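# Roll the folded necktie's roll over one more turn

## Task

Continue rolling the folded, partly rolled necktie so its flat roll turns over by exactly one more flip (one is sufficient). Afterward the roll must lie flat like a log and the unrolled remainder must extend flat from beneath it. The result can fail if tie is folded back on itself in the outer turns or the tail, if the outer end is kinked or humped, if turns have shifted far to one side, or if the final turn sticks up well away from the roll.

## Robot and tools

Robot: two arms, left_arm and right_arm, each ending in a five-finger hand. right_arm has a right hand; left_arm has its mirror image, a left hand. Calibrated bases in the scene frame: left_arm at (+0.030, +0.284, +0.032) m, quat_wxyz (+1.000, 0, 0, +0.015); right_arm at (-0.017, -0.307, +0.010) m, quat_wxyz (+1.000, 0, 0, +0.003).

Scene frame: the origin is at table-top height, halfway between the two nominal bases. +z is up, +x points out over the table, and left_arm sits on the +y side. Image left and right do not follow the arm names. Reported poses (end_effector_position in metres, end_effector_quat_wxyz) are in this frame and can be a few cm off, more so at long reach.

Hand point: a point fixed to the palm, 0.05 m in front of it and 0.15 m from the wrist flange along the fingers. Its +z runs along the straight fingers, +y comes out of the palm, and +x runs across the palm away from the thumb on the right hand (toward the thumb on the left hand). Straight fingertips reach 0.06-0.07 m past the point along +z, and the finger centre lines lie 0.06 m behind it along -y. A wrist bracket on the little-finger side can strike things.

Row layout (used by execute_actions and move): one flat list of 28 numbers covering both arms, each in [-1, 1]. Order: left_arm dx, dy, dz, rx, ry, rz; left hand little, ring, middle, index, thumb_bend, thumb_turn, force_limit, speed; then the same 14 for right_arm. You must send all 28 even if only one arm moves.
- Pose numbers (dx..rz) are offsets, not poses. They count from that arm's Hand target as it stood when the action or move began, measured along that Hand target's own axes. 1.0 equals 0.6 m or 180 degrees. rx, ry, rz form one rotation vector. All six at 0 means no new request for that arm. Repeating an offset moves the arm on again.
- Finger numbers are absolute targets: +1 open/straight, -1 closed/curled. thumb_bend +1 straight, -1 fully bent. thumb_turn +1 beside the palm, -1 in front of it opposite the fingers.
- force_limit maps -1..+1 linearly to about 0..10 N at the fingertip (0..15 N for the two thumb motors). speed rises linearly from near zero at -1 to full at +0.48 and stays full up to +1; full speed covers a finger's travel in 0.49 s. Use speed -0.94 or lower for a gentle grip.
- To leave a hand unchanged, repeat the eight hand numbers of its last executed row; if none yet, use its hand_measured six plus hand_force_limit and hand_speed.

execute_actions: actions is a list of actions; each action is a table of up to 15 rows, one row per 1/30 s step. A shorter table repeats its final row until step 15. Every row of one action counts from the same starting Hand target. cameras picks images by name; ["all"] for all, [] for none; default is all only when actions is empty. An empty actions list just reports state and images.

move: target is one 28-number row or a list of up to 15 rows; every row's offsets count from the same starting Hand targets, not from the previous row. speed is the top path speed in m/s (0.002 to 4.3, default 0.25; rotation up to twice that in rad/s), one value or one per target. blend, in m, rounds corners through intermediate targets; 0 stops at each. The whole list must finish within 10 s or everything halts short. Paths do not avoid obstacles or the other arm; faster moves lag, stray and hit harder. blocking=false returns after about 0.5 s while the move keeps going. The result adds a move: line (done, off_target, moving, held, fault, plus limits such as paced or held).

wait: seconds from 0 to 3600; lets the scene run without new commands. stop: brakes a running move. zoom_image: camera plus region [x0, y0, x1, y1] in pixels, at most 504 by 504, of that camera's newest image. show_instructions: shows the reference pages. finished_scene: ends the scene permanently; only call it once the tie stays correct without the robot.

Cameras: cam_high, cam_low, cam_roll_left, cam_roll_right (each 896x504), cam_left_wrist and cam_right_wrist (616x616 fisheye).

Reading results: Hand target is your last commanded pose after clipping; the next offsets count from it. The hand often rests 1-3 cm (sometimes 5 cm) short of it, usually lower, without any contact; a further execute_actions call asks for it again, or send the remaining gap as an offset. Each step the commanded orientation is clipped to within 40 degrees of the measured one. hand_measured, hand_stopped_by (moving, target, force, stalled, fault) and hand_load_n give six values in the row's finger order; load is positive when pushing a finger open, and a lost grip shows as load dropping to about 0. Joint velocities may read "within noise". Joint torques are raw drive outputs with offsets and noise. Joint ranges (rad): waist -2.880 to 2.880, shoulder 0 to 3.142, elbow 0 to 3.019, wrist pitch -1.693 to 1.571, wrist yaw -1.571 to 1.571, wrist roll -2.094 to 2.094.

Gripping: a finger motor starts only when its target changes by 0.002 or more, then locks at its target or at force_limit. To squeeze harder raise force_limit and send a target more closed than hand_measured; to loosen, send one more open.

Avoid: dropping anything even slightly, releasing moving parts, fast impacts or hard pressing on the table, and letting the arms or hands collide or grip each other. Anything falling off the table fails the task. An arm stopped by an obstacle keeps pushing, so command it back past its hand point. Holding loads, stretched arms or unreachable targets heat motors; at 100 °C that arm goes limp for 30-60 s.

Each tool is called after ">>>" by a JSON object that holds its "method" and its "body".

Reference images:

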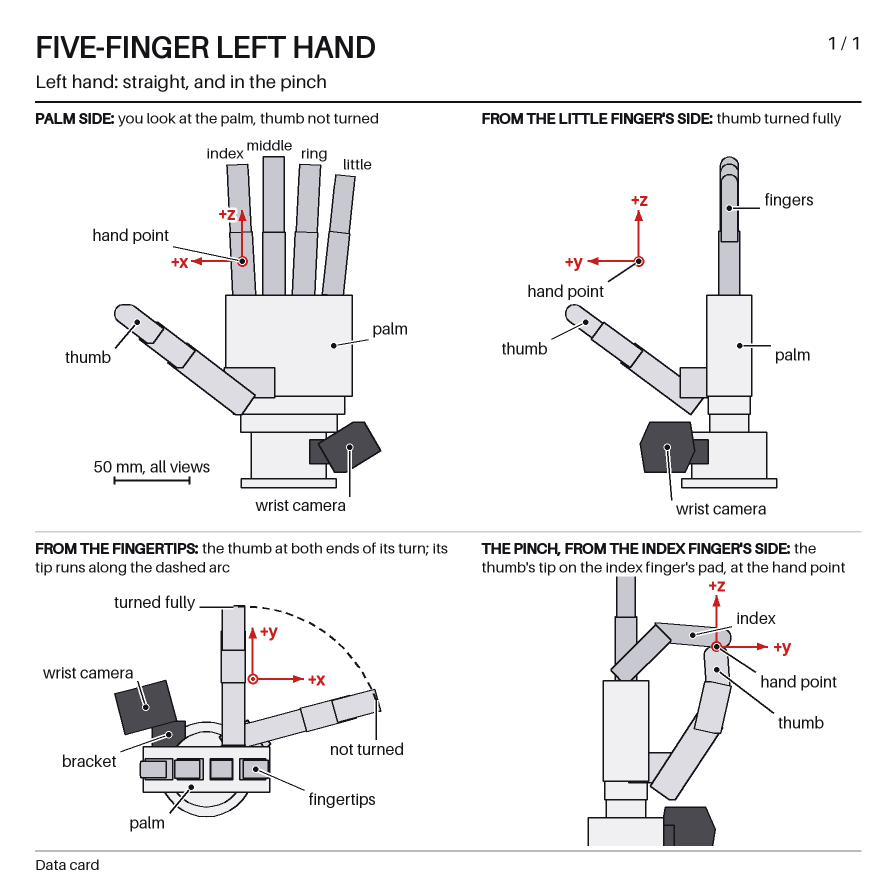

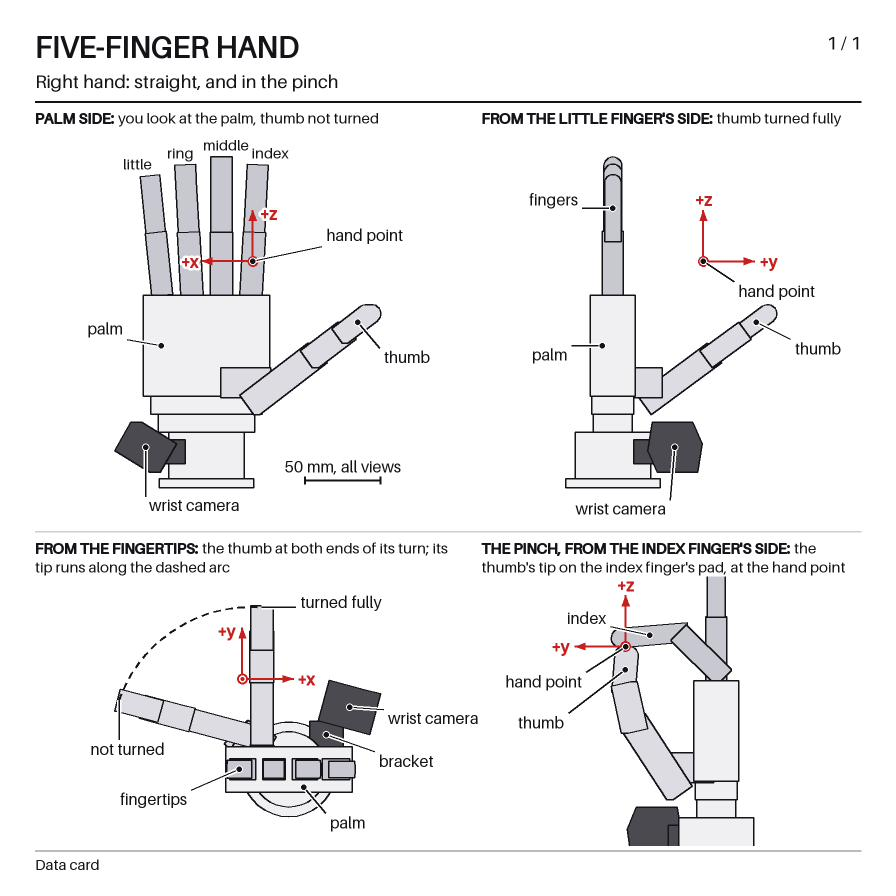

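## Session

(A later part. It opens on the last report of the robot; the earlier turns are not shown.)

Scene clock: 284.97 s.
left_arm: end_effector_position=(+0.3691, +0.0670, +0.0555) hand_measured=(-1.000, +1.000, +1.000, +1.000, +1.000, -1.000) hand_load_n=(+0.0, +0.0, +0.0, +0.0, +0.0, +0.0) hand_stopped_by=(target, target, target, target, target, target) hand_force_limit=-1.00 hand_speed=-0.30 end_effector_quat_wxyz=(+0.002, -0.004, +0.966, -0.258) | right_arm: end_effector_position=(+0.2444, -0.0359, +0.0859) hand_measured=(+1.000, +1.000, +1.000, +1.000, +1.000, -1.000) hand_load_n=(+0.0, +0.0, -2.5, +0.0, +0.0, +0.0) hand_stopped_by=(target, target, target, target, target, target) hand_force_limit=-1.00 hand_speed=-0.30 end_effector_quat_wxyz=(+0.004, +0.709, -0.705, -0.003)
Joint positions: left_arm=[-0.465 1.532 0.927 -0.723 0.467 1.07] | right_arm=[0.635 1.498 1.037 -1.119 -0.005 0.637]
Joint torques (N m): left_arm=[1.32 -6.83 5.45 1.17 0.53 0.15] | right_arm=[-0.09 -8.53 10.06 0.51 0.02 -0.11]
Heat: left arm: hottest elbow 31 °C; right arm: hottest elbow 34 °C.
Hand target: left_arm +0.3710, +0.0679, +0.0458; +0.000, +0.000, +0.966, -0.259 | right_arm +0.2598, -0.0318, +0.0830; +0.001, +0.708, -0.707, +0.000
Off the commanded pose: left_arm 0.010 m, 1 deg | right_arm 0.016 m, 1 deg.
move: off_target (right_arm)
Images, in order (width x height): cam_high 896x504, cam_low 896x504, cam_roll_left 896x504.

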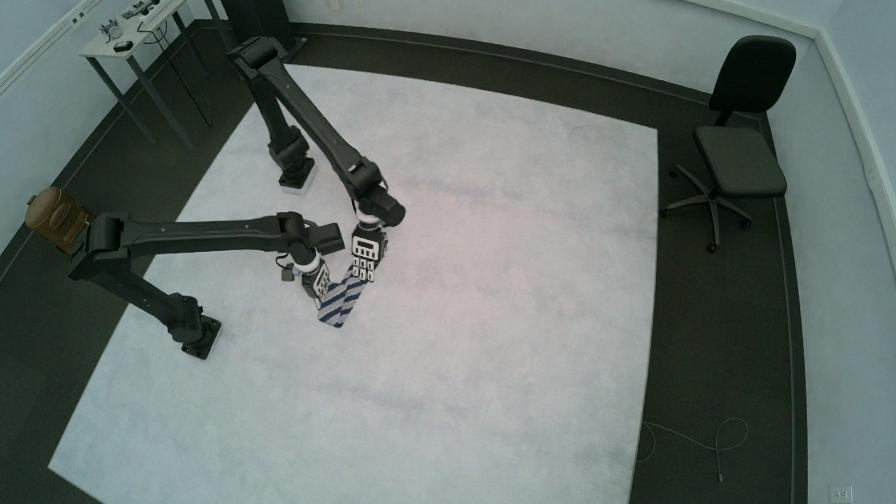

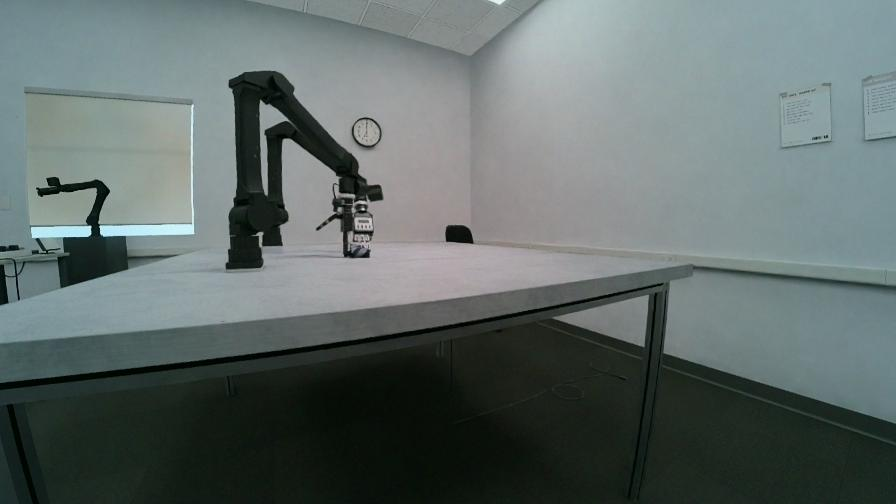

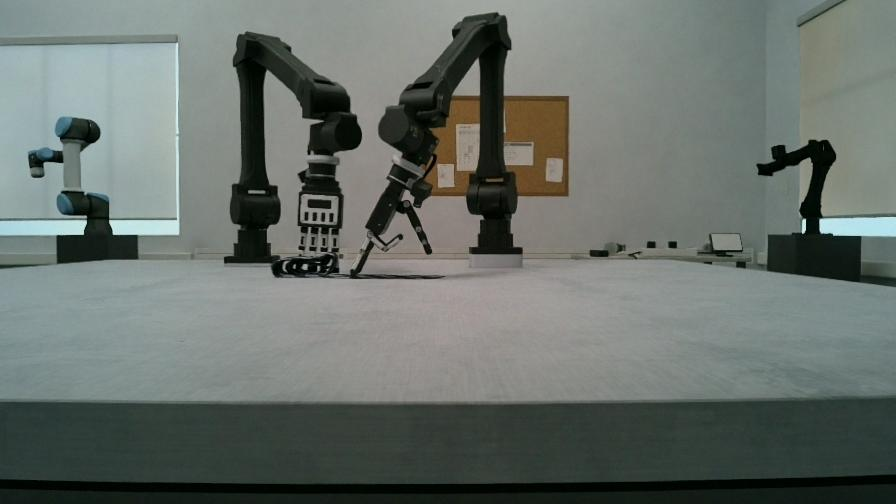

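>>> {"method": "move", "body": {"target": [0, 0, 0, 0, 0, 0, -1, 1, 1, 1, 1, -1, -1, -0.3, 0, -0.0333, 0, 0, 0, 0, 1, 1, 1, 1, 1, -1, -1, -0.3], "speed": 0.06, "cameras": ["cam_roll_left", "cam_low", "cam_high"]}}

>>> {"method": "zoom_image", "body": {"camera": "cam_high", "region": [260, 220, 400, 340]}}

>>> {"method": "zoom_image", "body": {"camera": "cam_low", "region": [315, 180, 405, 270]}}

>>> {"method": "zoom_image", "body": {"camera": "cam_roll_left", "region": [250, 180, 390, 290]}}

Scene clock: 286.40 s.
left_arm: end_effector_position=(+0.3695, +0.0668, +0.0556) hand_measured=(-1.000, +1.000, +1.000, +1.000, +1.000, -1.000) hand_load_n=(+0.0, +0.0, +0.0, +0.0, +0.0, +0.0) hand_stopped_by=(target, target, target, target, target, target) hand_force_limit=-1.00 hand_speed=-0.30 end_effector_quat_wxyz=(+0.002, -0.004, +0.966, -0.258) | right_arm: end_effector_position=(+0.2655, -0.0344, +0.0862) hand_measured=(+1.000, +1.000, +1.000, +1.000, +1.000, -1.000) hand_load_n=(-0.5, +0.0, -2.5, +0.0, +0.0, +0.0) hand_stopped_by=(target, target, target, target, target, target) hand_force_limit=-1.00 hand_speed=-0.30 end_effector_quat_wxyz=(+0.001, +0.708, -0.706, -0.003)
Joint positions: left_arm=[-0.465 1.532 0.927 -0.721 0.467 1.07] | right_arm=[0.608 1.537 1.082 -1.119 -0.005 0.611]
Joint torques (N m): left_arm=[1.32 -6.89 5.44 1.09 0.53 0.15] | right_arm=[-0.03 -9.05 10.19 0.27 0.01 -0.11]
Heat: left arm: hottest elbow 31 °C; right arm: hottest elbow 34 °C.
Hand target: left_arm +0.3710, +0.0679, +0.0458; +0.000, +0.000, +0.966, -0.259 | right_arm +0.2799, -0.0319, +0.0829; +0.001, +0.708, -0.707, +0.000
Off the commanded pose: left_arm 0.010 m, 1 deg | right_arm 0.015 m, 0 deg.
move: off_target (right_arm)
Images, in order (width x height): cam_high 896x504, cam_low 896x504, cam_roll_left 896x504.

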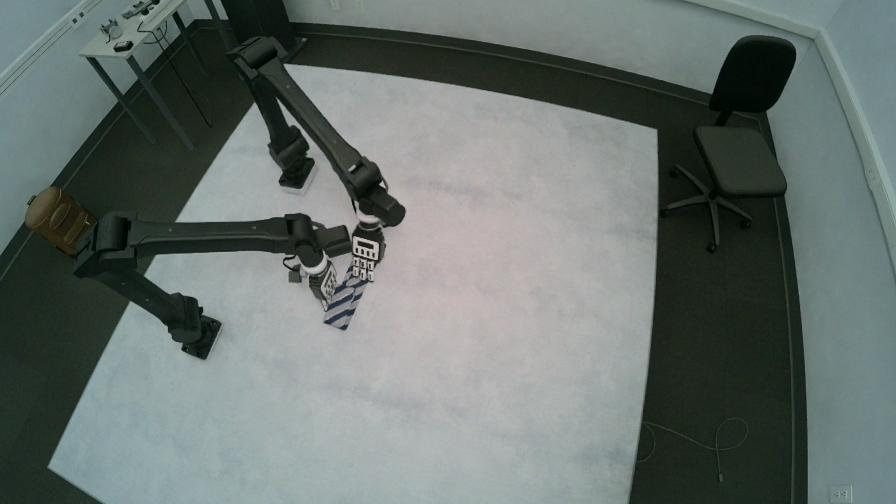

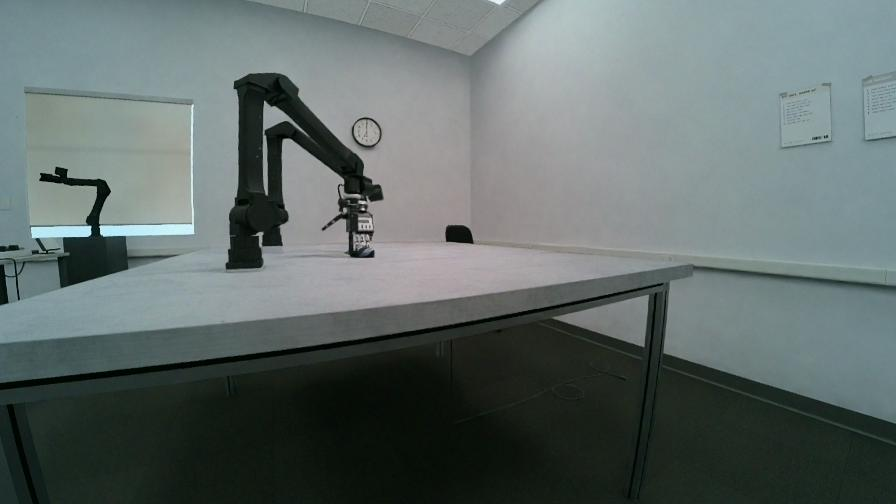

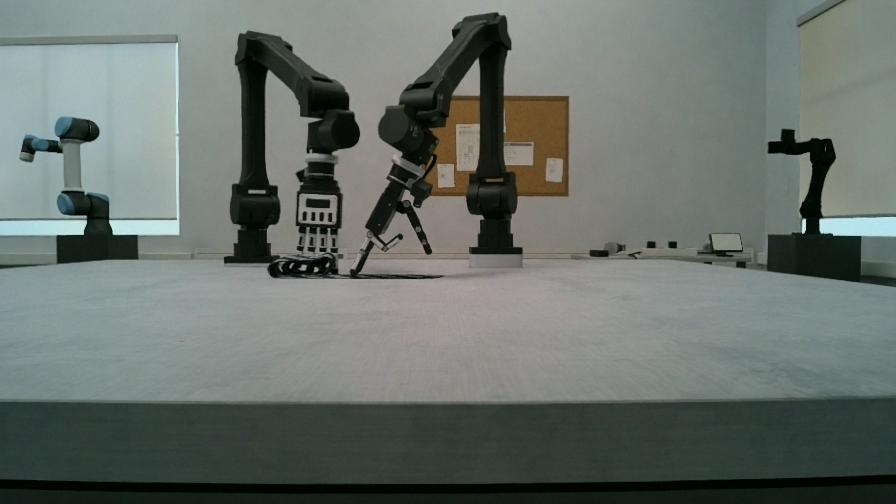

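Scaled by 3.600 from the camera's image (finer frame: 1280x720).

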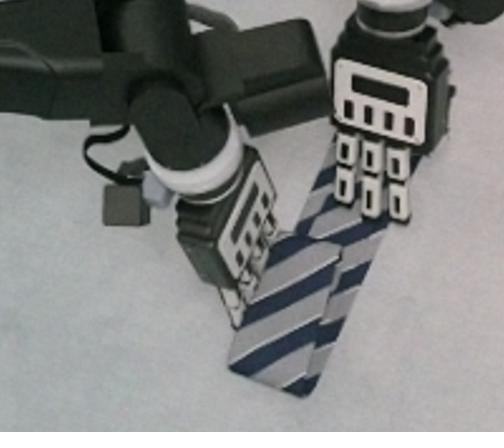

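Scaled by 5.600 from the camera's image (finer frame: 1280x720).

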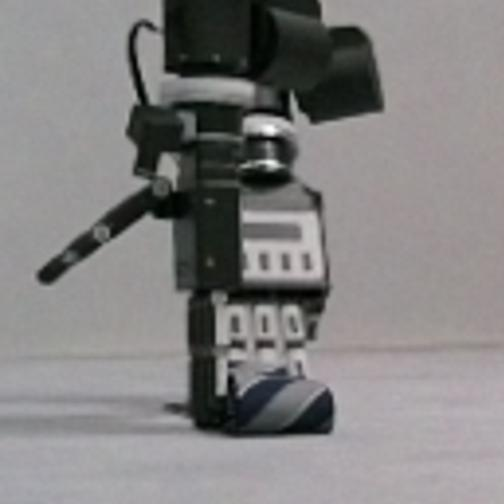

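Scaled by 3.600 from the camera's image (finer frame: 1280x720).

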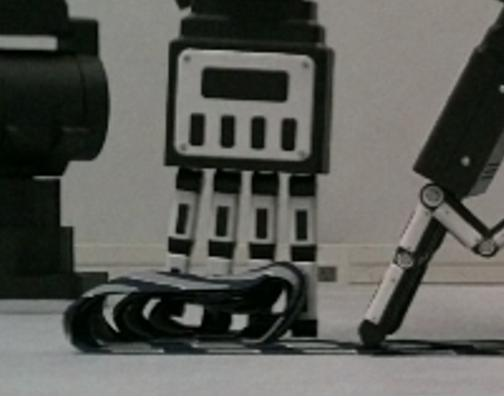

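>>> {"method": "move", "body": {"target": [0, 0, 0, 0, 0, 0, -1, 1, 1, 1, 1, -1, -1, -0.3, 0, 0.05, 0, 0, 0, 0, 1, 1, 1, 1, 1, -1, -1, -0.3], "speed": 0.1, "cameras": ["cam_roll_left", "cam_low", "cam_high"]}}

>>> {"method": "zoom_image", "body": {"camera": "cam_high", "region": [260, 220, 400, 340]}}

>>> {"method": "zoom_image", "body": {"camera": "cam_low", "region": [315, 180, 405, 270]}}

>>> {"method": "zoom_image", "body": {"camera": "cam_roll_left", "region": [250, 180, 390, 290]}}

Scene clock: 289.10 s.
left_arm: end_effector_position=(+0.3695, +0.0668, +0.0556) hand_measured=(-1.000, +1.000, +1.000, +1.000, +1.000, -1.000) hand_load_n=(+0.0, +0.0, +0.0, +0.0, +0.0, +0.0) hand_stopped_by=(target, target, target, target, target, target) hand_force_limit=-1.00 hand_speed=-0.30 end_effector_quat_wxyz=(+0.002, -0.004, +0.966, -0.258) | right_arm: end_effector_position=(+0.2527, -0.0339, +0.0865) hand_measured=(+1.000, +1.000, +1.000, +1.000, +1.000, -1.000) hand_load_n=(+0.0, +0.0, +0.0, +0.0, +0.0, +0.0) hand_stopped_by=(target, target, target, target, target, target) hand_force_limit=-1.00 hand_speed=-0.30 end_effector_quat_wxyz=(+0.002, +0.708, -0.706, -0.003)
Joint positions: left_arm=[-0.465 1.532 0.927 -0.721 0.467 1.07] | right_arm=[0.627 1.513 1.057 -1.119 -0.005 0.629]
Joint torques (N m): left_arm=[1.38 -6.83 5.45 1.07 0.53 0.15] | right_arm=[1.9 -11.52 6.98 0.62 0 0.22]
Heat: left arm: hottest elbow 31 °C; right arm: hottest elbow 34 °C.
Hand target: left_arm +0.3710, +0.0679, +0.0458; +0.000, +0.000, +0.966, -0.259 | right_arm +0.2498, -0.0318, +0.0829; +0.001, +0.708, -0.707, +0.000
Off the commanded pose: left_arm 0.010 m, 1 deg | right_arm 0.005 m, 0 deg.
move: done
Images, in order (width x height): cam_high 896x504, cam_low 896x504, cam_roll_left 896x504.

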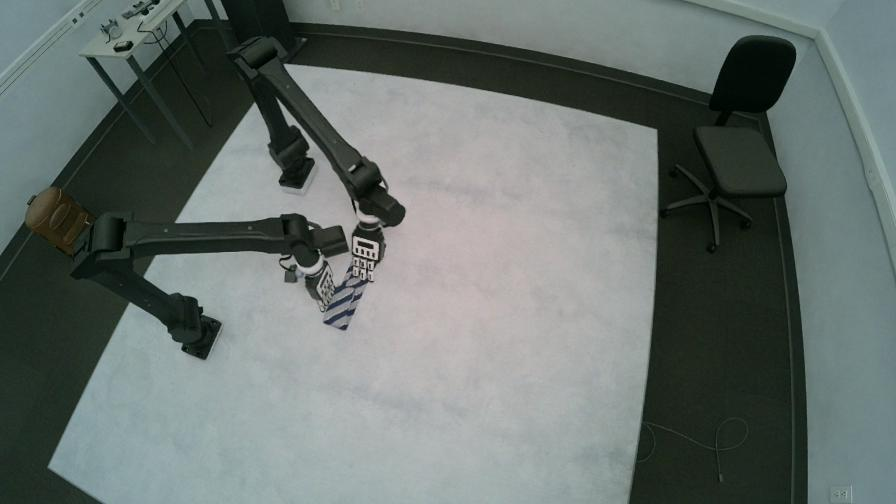

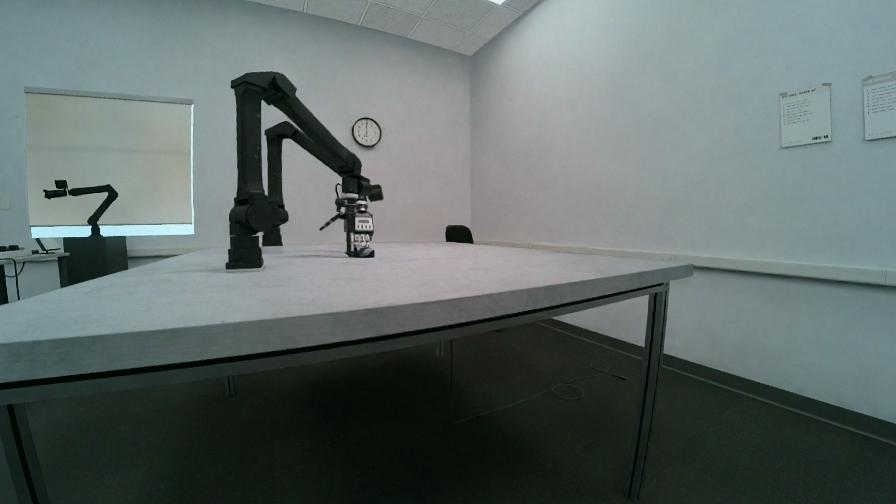

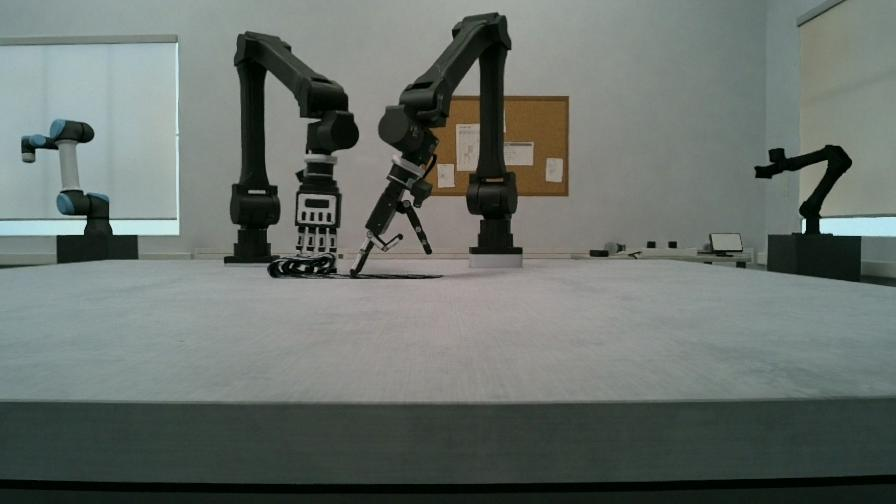

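Scaled by 3.600 from the camera's image (finer frame: 1280x720).

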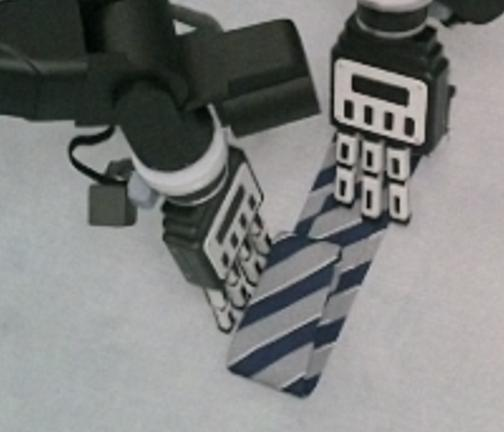

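Scaled by 5.600 from the camera's image (finer frame: 1280x720).

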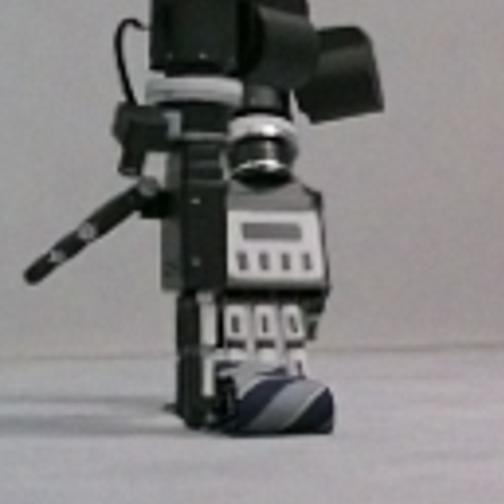

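Scaled by 3.600 from the camera's image (finer frame: 1280x720).

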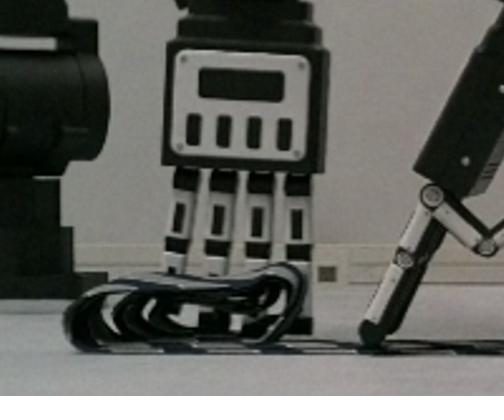

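>>> {"method": "move", "body": {"target": [[0, 0, 0, 0, 0, 0, -1, 1, 1, 1, 1, -1, -1, -0.3, 0, 0.05, -0.03, 0, 0, 0, 1, 1, 1, 1, 1, -1, -1, -0.3], [0, 0, 0, 0, 0, 0, -1, 1, 1, 1, 1, -1, -1, -0.3, 0.25, 0.1, -0.25, 0, 0, 0, 1, 1, 1, 1, 1, -1, -1, -0.3]], "speed": 0.2, "blend": [0.02, 0], "cameras": ["cam_roll_left", "cam_low", "cam_high"]}}

>>> {"method": "zoom_image", "body": {"camera": "cam_high", "region": [300, 240, 400, 340]}}

>>> {"method": "zoom_image", "body": {"camera": "cam_low", "region": [325, 220, 395, 270]}}

>>> {"method": "zoom_image", "body": {"camera": "cam_roll_left", "region": [250, 230, 350, 290]}}

Scene clock: 292.60 s.
left_arm: end_effector_position=(+0.3695, +0.0668, +0.0556) hand_measured=(-1.000, +1.000, +1.000, +1.000, +1.000, -1.000) hand_load_n=(+0.0, +0.0, +0.0, +0.0, +0.0, +0.0) hand_stopped_by=(target, target, target, target, target, target) hand_force_limit=-1.00 hand_speed=-0.30 end_effector_quat_wxyz=(+0.002, -0.004, +0.966, -0.258) | right_arm: end_effector_position=(+0.1808, -0.1818, +0.2194) hand_measured=(+1.000, +1.000, +1.000, +1.000, +1.000, -1.000) hand_load_n=(+0.0, +0.0, +0.0, +0.0, +0.0, +0.0) hand_stopped_by=(target, target, target, target, target, target) hand_force_limit=-1.00 hand_speed=-0.30 end_effector_quat_wxyz=(+0.013, +0.702, -0.712, -0.007)
Joint positions: left_arm=[-0.465 1.532 0.927 -0.721 0.467 1.07] | right_arm=[0.343 1.072 1.02 -1.549 -0.002 0.362]
Joint torques (N m): left_arm=[1.32 -6.89 5.45 1.09 0.53 0.15] | right_arm=[0.44 -5.48 11.92 -0.27 -0.11 -0.11]
Heat: left arm: hottest elbow 31 °C; right arm: hottest elbow 34 °C.
Hand target: left_arm +0.3710, +0.0679, +0.0458; +0.000, +0.000, +0.966, -0.259 | right_arm +0.1902, -0.1819, +0.2332; +0.001, +0.708, -0.707, +0.000
Off the commanded pose: left_arm 0.010 m, 1 deg | right_arm 0.017 m, 2 deg.
move: off_target (right_arm); blend cut to 0.0175 m at target 1
Images, in order (width x height): cam_high 896x504, cam_low 896x504, cam_roll_left 896x504.

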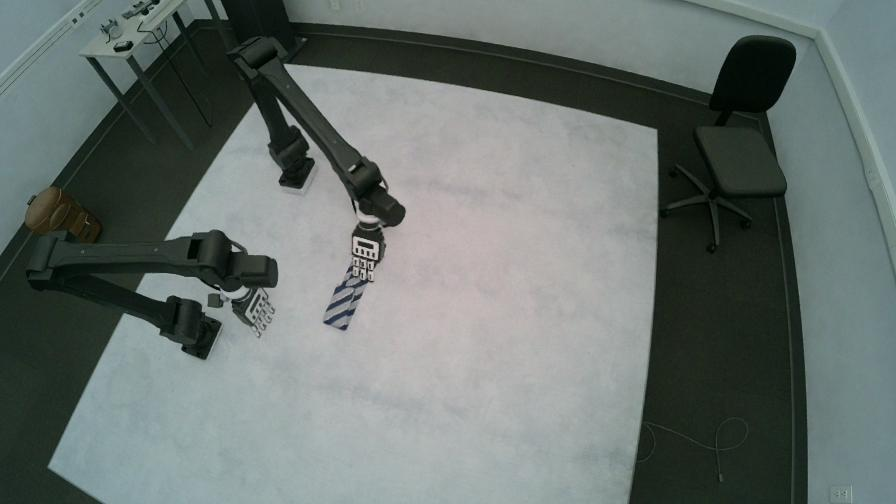

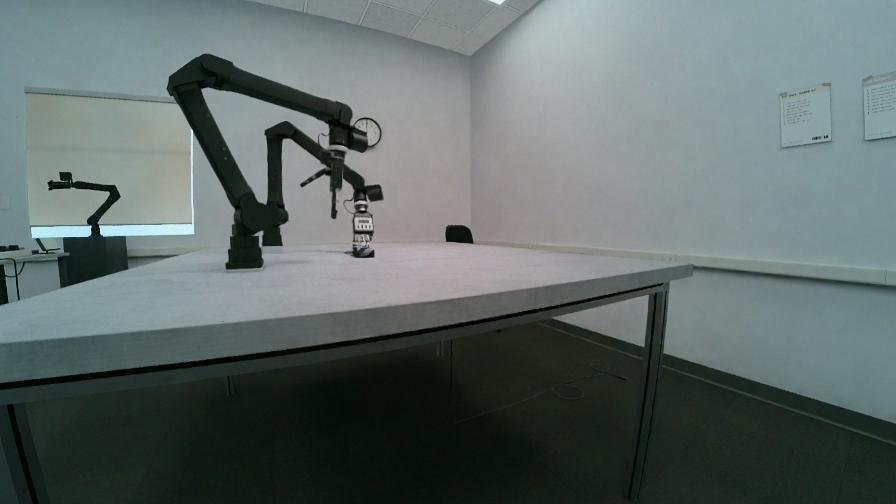

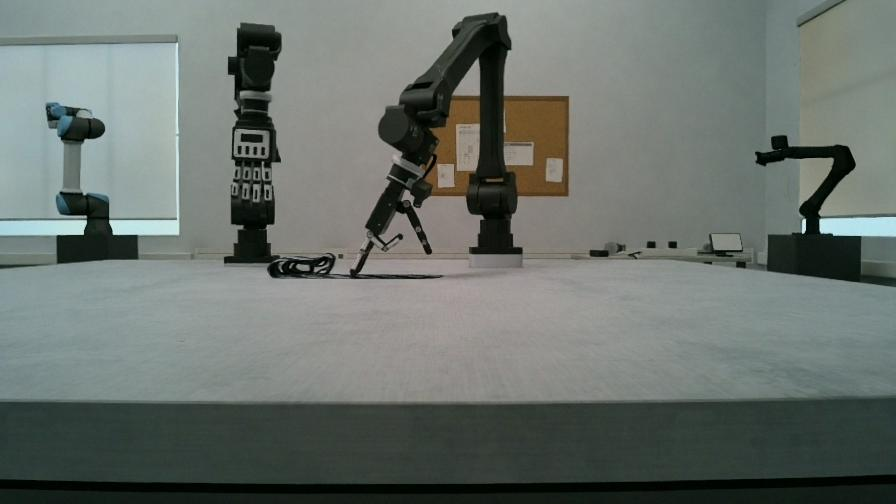

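Scaled by 5.040 from the camera's image (finer frame: 1280x720).

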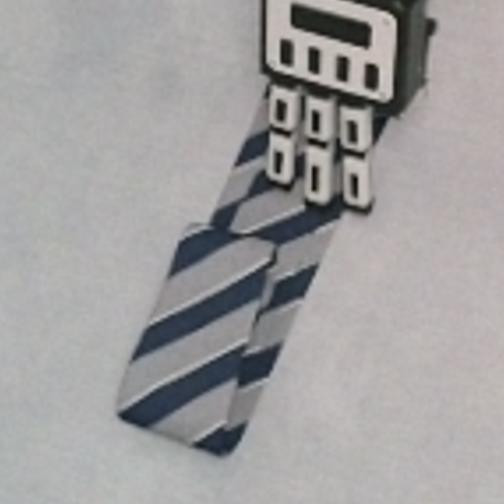

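Scaled by 7.200 from the camera's image (finer frame: 1280x720).

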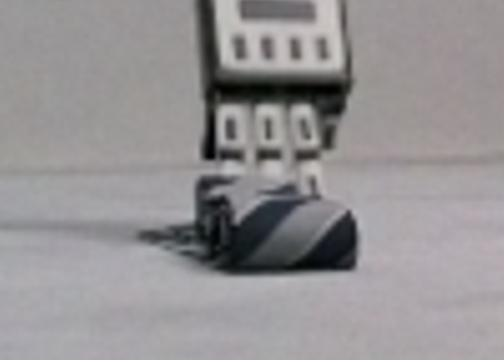

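Scaled by 5.040 from the camera's image (finer frame: 1280x720).

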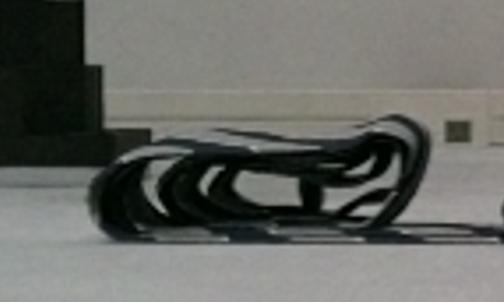

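>>> {"method": "move", "body": {"target": [[0, -0.0183, -0.0318, 0, 0, 0, -1, 1, 1, 1, 1, -1, -1, -0.3, -0.0083, -0.28, 0.13, -0.0437, -0.0437, 0.4986, 1, 1, 1, 1, 1, -1, -1, -0.3], [0, -0.0617, -0.0068, 0, 0, 0, -1, 1, 1, 1, 1, -1, -1, -0.3, -0.0083, -0.28, 0.13, -0.0437, -0.0437, 0.4986, 1, 1, 1, 1, 1, -1, -1, -0.3]], "speed": [0.2, 0.06], "cameras": ["cam_roll_left", "cam_low", "cam_high"]}}

>>> {"method": "zoom_image", "body": {"camera": "cam_high", "region": [260, 220, 400, 360]}}

>>> {"method": "zoom_image", "body": {"camera": "cam_low", "region": [315, 180, 405, 270]}}

>>> {"method": "zoom_image", "body": {"camera": "cam_roll_left", "region": [220, 180, 360, 290]}}

Scene clock: 301.37 s.
left_arm: end_effector_position=(+0.3567, +0.0511, +0.0631) hand_measured=(-1.000, +1.000, +1.000, +1.000, +1.000, -1.000) hand_load_n=(+0.0, +0.0, +0.0, +0.0, +0.5, +0.0) hand_stopped_by=(target, target, target, target, target, target) hand_force_limit=-1.00 hand_speed=-0.30 end_effector_quat_wxyz=(-0.013, +0.001, +0.968, -0.252) | right_arm: end_effector_position=(+0.3549, -0.1758, +0.1639) hand_measured=(+1.000, +1.000, +1.000, +1.000, +1.000, -1.000) hand_load_n=(+0.0, +0.0, +0.0, +0.0, -0.5, +0.0) hand_stopped_by=(target, target, target, target, target, target) hand_force_limit=-1.00 hand_speed=-0.30 end_effector_quat_wxyz=(+0.004, -0.014, +0.996, +0.084)
Joint positions: left_arm=[-0.514 1.528 0.946 -0.758 0.459 1.035] | right_arm=[0.108 1.269 0.994 -1.271 -0.166 1.658]
Joint torques (N m): left_arm=[-0.03 -7.3 8.24 1.11 0.2 -0.06] | right_arm=[0.67 -7.24 7.75 0.99 -0.39 0.23]
Heat: left arm: hottest elbow 31 °C; right arm: hottest elbow 34 °C.
Hand target: left_arm +0.3709, +0.0380, +0.0678; +0.000, +0.000, +0.966, -0.259 | right_arm +0.3581, -0.1767, +0.1550; -0.001, -0.001, +0.996, +0.087
Off the commanded pose: left_arm 0.020 m, 2 deg | right_arm 0.010 m, 2 deg.
move: off_target (left_arm)
Images, in order (width x height): cam_high 896x504, cam_low 896x504, cam_roll_left 896x504.

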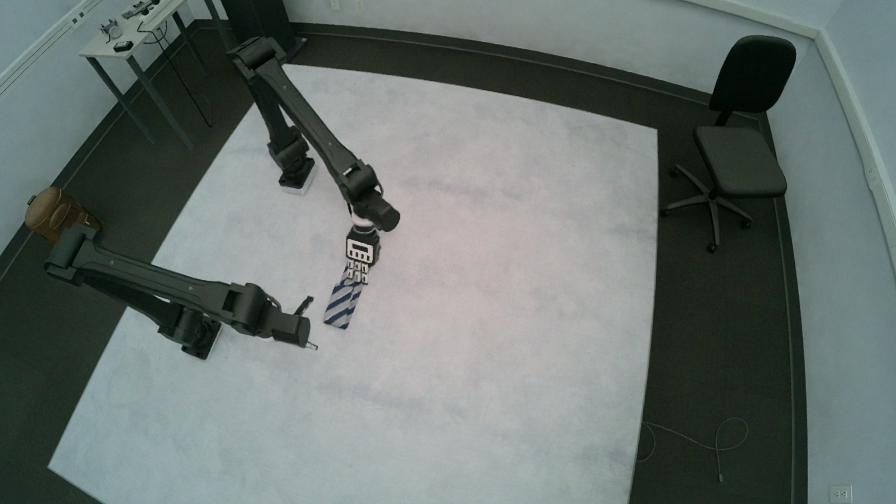

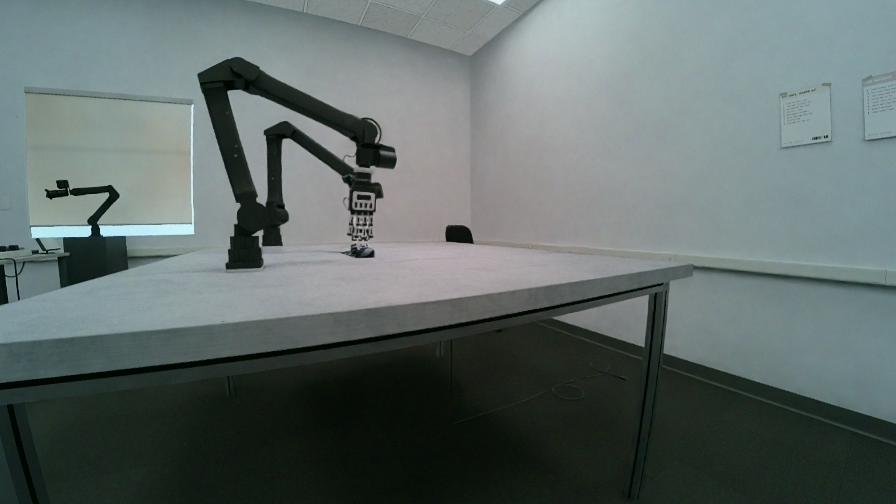

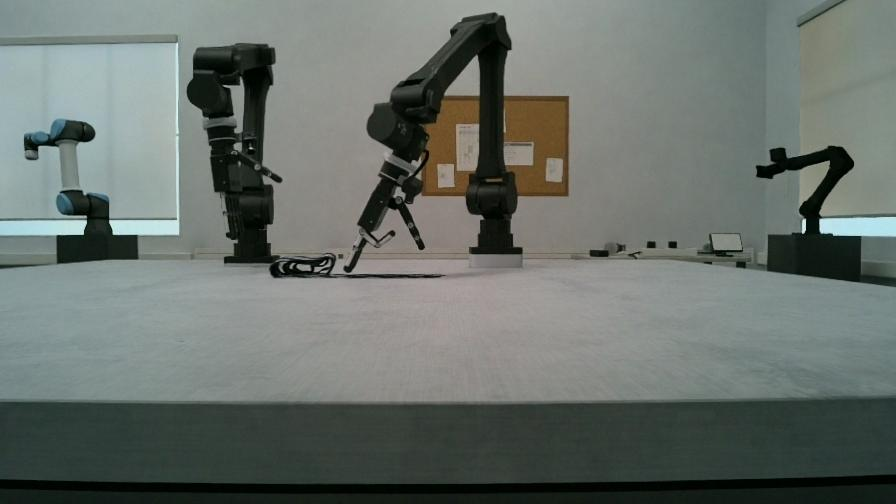

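Scaled by 3.600 from the camera's image (finer frame: 1280x720).

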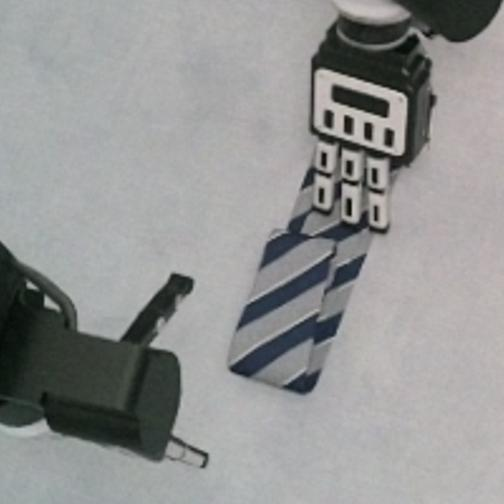

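Scaled by 5.600 from the camera's image (finer frame: 1280x720).

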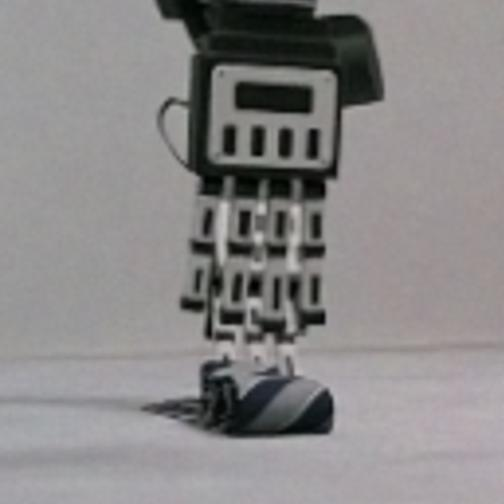

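Scaled by 3.600 from the camera's image (finer frame: 1280x720).

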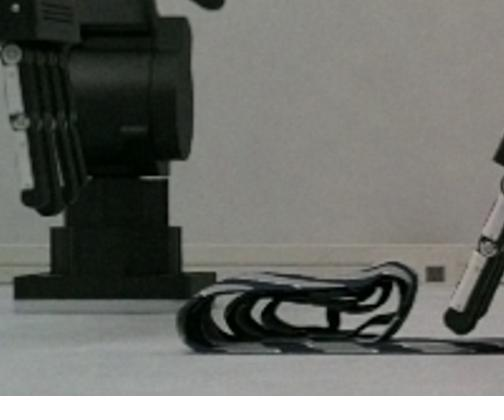

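>>> {"method": "move", "body": {"target": [0, -0.0404, 0.0233, 0, 0, 0, -1, 1, 1, 1, 1, -1, -1, -0.3, -0.0165, 0.0332, 0.1057, 0, 0, 0, 1, 1, 1, 1, 1, -1, -1, -0.3], "speed": 0.08, "cameras": ["cam_roll_left", "cam_low", "cam_high"]}}

>>> {"method": "zoom_image", "body": {"camera": "cam_low", "region": [315, 180, 405, 270]}}

>>> {"method": "zoom_image", "body": {"camera": "cam_roll_left", "region": [220, 180, 360, 290]}}

Scene clock: 303.73 s.
left_arm: end_effector_position=(+0.3580, +0.0245, +0.0648) hand_measured=(-1.000, +1.000, +1.000, +1.000, +1.000, -1.000) hand_load_n=(+0.0, +0.0, +0.0, +0.0, +0.0, +0.0) hand_stopped_by=(target, target, target, target, target, target) hand_force_limit=-1.00 hand_speed=-0.30 end_effector_quat_wxyz=(-0.010, +0.000, +0.968, -0.252) | right_arm: end_effector_position=(+0.3672, -0.1500, +0.1037) hand_measured=(+1.000, +1.000, +1.000, +1.000, +1.000, -1.000) hand_load_n=(+0.0, +0.0, +0.0, +0.0, +0.0, +0.0) hand_stopped_by=(target, target, target, target, target, target) hand_force_limit=-1.00 hand_speed=-0.30 end_effector_quat_wxyz=(+0.003, -0.007, +0.996, +0.085)
Joint positions: left_arm=[-0.569 1.552 0.978 -0.735 0.444 0.973] | right_arm=[0.176 1.369 0.918 -1.084 -0.166 1.741]
Joint torques (N m): left_arm=[-0.15 -7.3 8.4 1.16 0.19 -0.07] | right_arm=[1.79 -8.29 7.35 1.01 -0.3 0.22]
Heat: left arm: hottest elbow 31 °C; right arm: hottest elbow 34 °C.
Hand target: left_arm +0.3710, +0.0100, +0.0679; +0.000, +0.000, +0.966, -0.259 | right_arm +0.3678, -0.1460, +0.0959; -0.001, -0.001, +0.996, +0.087
Off the commanded pose: left_arm 0.020 m, 1 deg | right_arm 0.009 m, 1 deg.
move: off_target (left_arm)
Images, in order (width x height): cam_high 896x504, cam_low 896x504, cam_roll_left 896x504.

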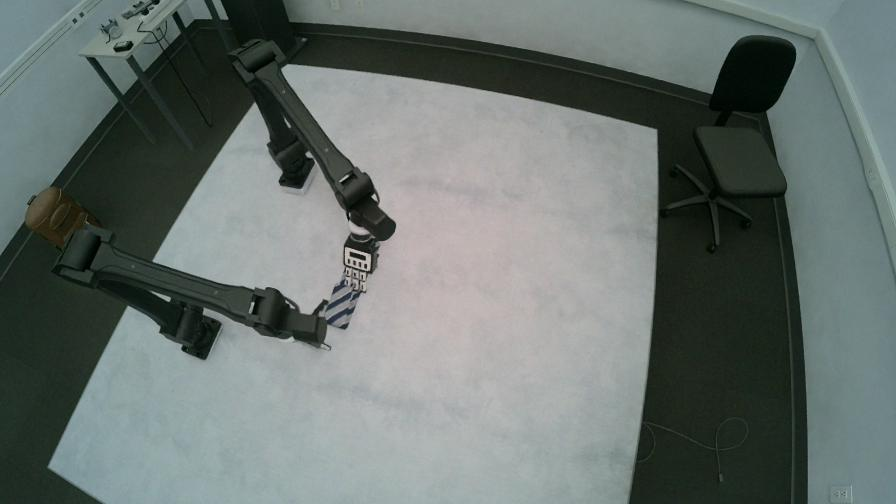

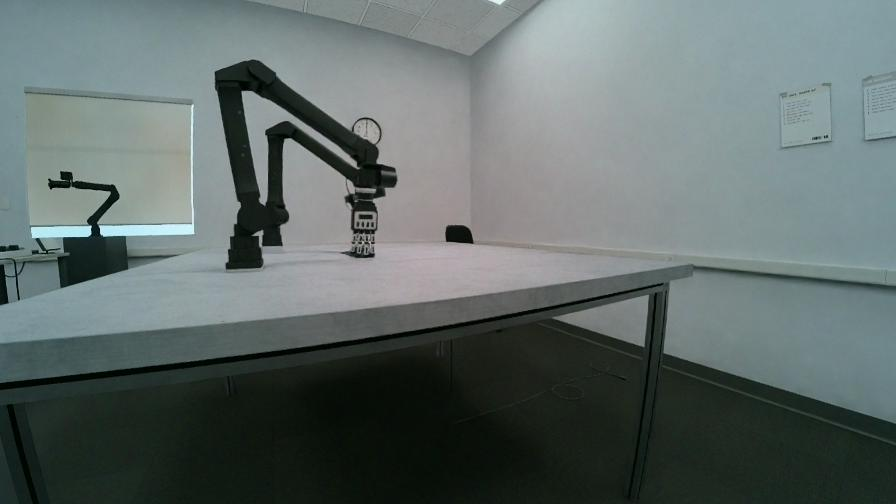

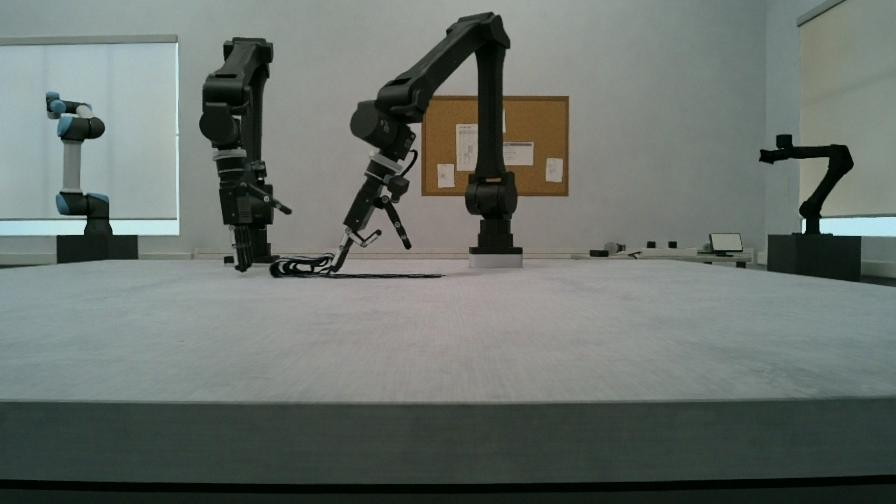

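Scaled by 5.600 from the camera's image (finer frame: 1280x720).

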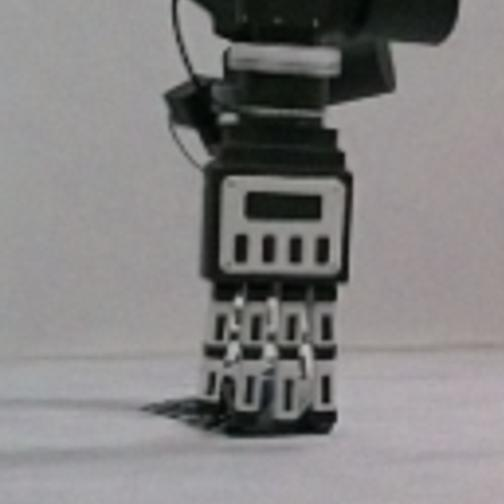

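Scaled by 3.600 from the camera's image (finer frame: 1280x720).

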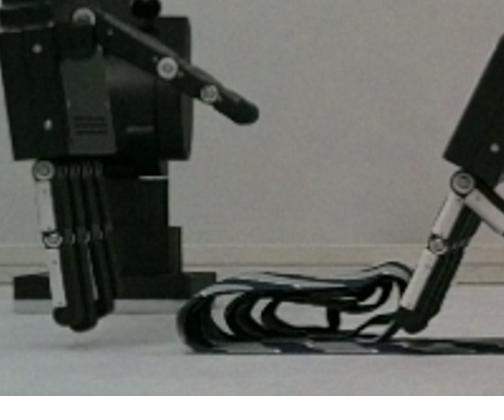

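>>> {"method": "move", "body": {"target": [0, 0, 0, 0, 0, 0, -1, 1, 1, 1, 1, -1, -1, -0.3, 0, 0.0624, 0.011, 0, 0, 0, 1, 1, 1, 1, 1, -1, -1, -0.3], "speed": 0.08, "cameras": ["cam_roll_left"]}}

>>> {"method": "zoom_image", "body": {"camera": "cam_roll_left", "region": [220, 180, 360, 290]}}

Scene clock: 305.40 s.
left_arm: end_effector_position=(+0.3580, +0.0245, +0.0648) hand_measured=(-1.000, +1.000, +1.000, +1.000, +1.000, -1.000) hand_load_n=(+0.0, +0.0, +0.0, +0.0, +0.0, +0.0) hand_stopped_by=(target, target, target, target, target, target) hand_force_limit=-1.00 hand_speed=-0.30 end_effector_quat_wxyz=(-0.010, +0.000, +0.968, -0.252) | right_arm: end_effector_position=(+0.3594, -0.1134, +0.0973) hand_measured=(+1.000, +1.000, +1.000, +1.000, +1.000, -1.000) hand_load_n=(+0.0, +0.0, +0.0, +0.0, +0.0, +0.0) hand_stopped_by=(target, target, target, target, target, target) hand_force_limit=-1.00 hand_speed=-0.30 end_effector_quat_wxyz=(-0.006, -0.007, +0.996, +0.085)
Joint positions: left_arm=[-0.569 1.552 0.978 -0.735 0.444 0.973] | right_arm=[0.278 1.387 0.918 -1.066 -0.166 1.844]
Joint torques (N m): left_arm=[-0.09 -7.3 8.42 1.16 0.2 -0.06] | right_arm=[1.79 -8.18 8.73 0.99 -0.14 0.24]
Heat: left arm: hottest elbow 31 °C; right arm: hottest elbow 34 °C.
Hand target: left_arm +0.3710, +0.0100, +0.0679; +0.000, +0.000, +0.966, -0.259 | right_arm +0.3678, -0.1081, +0.0959; -0.001, -0.001, +0.996, +0.087
Off the commanded pose: left_arm 0.020 m, 1 deg | right_arm 0.010 m, 1 deg.
move: done

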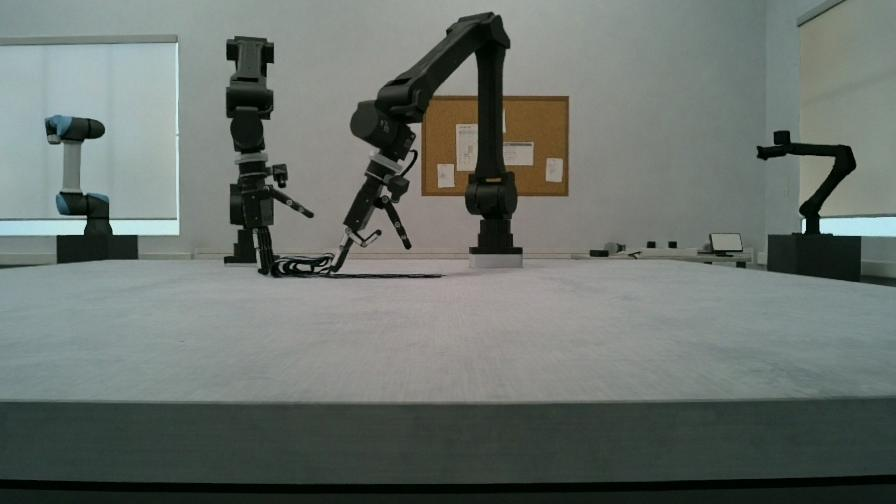

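Scaled by 3.600 from the camera's image (finer frame: 1280x720).

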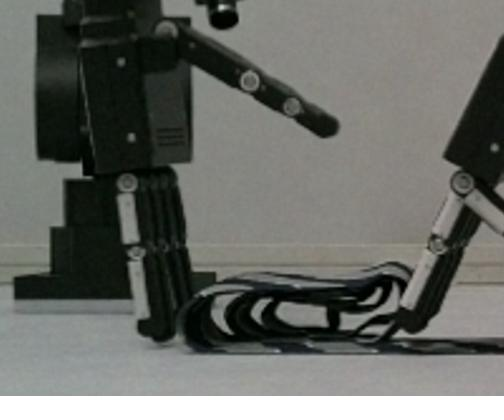

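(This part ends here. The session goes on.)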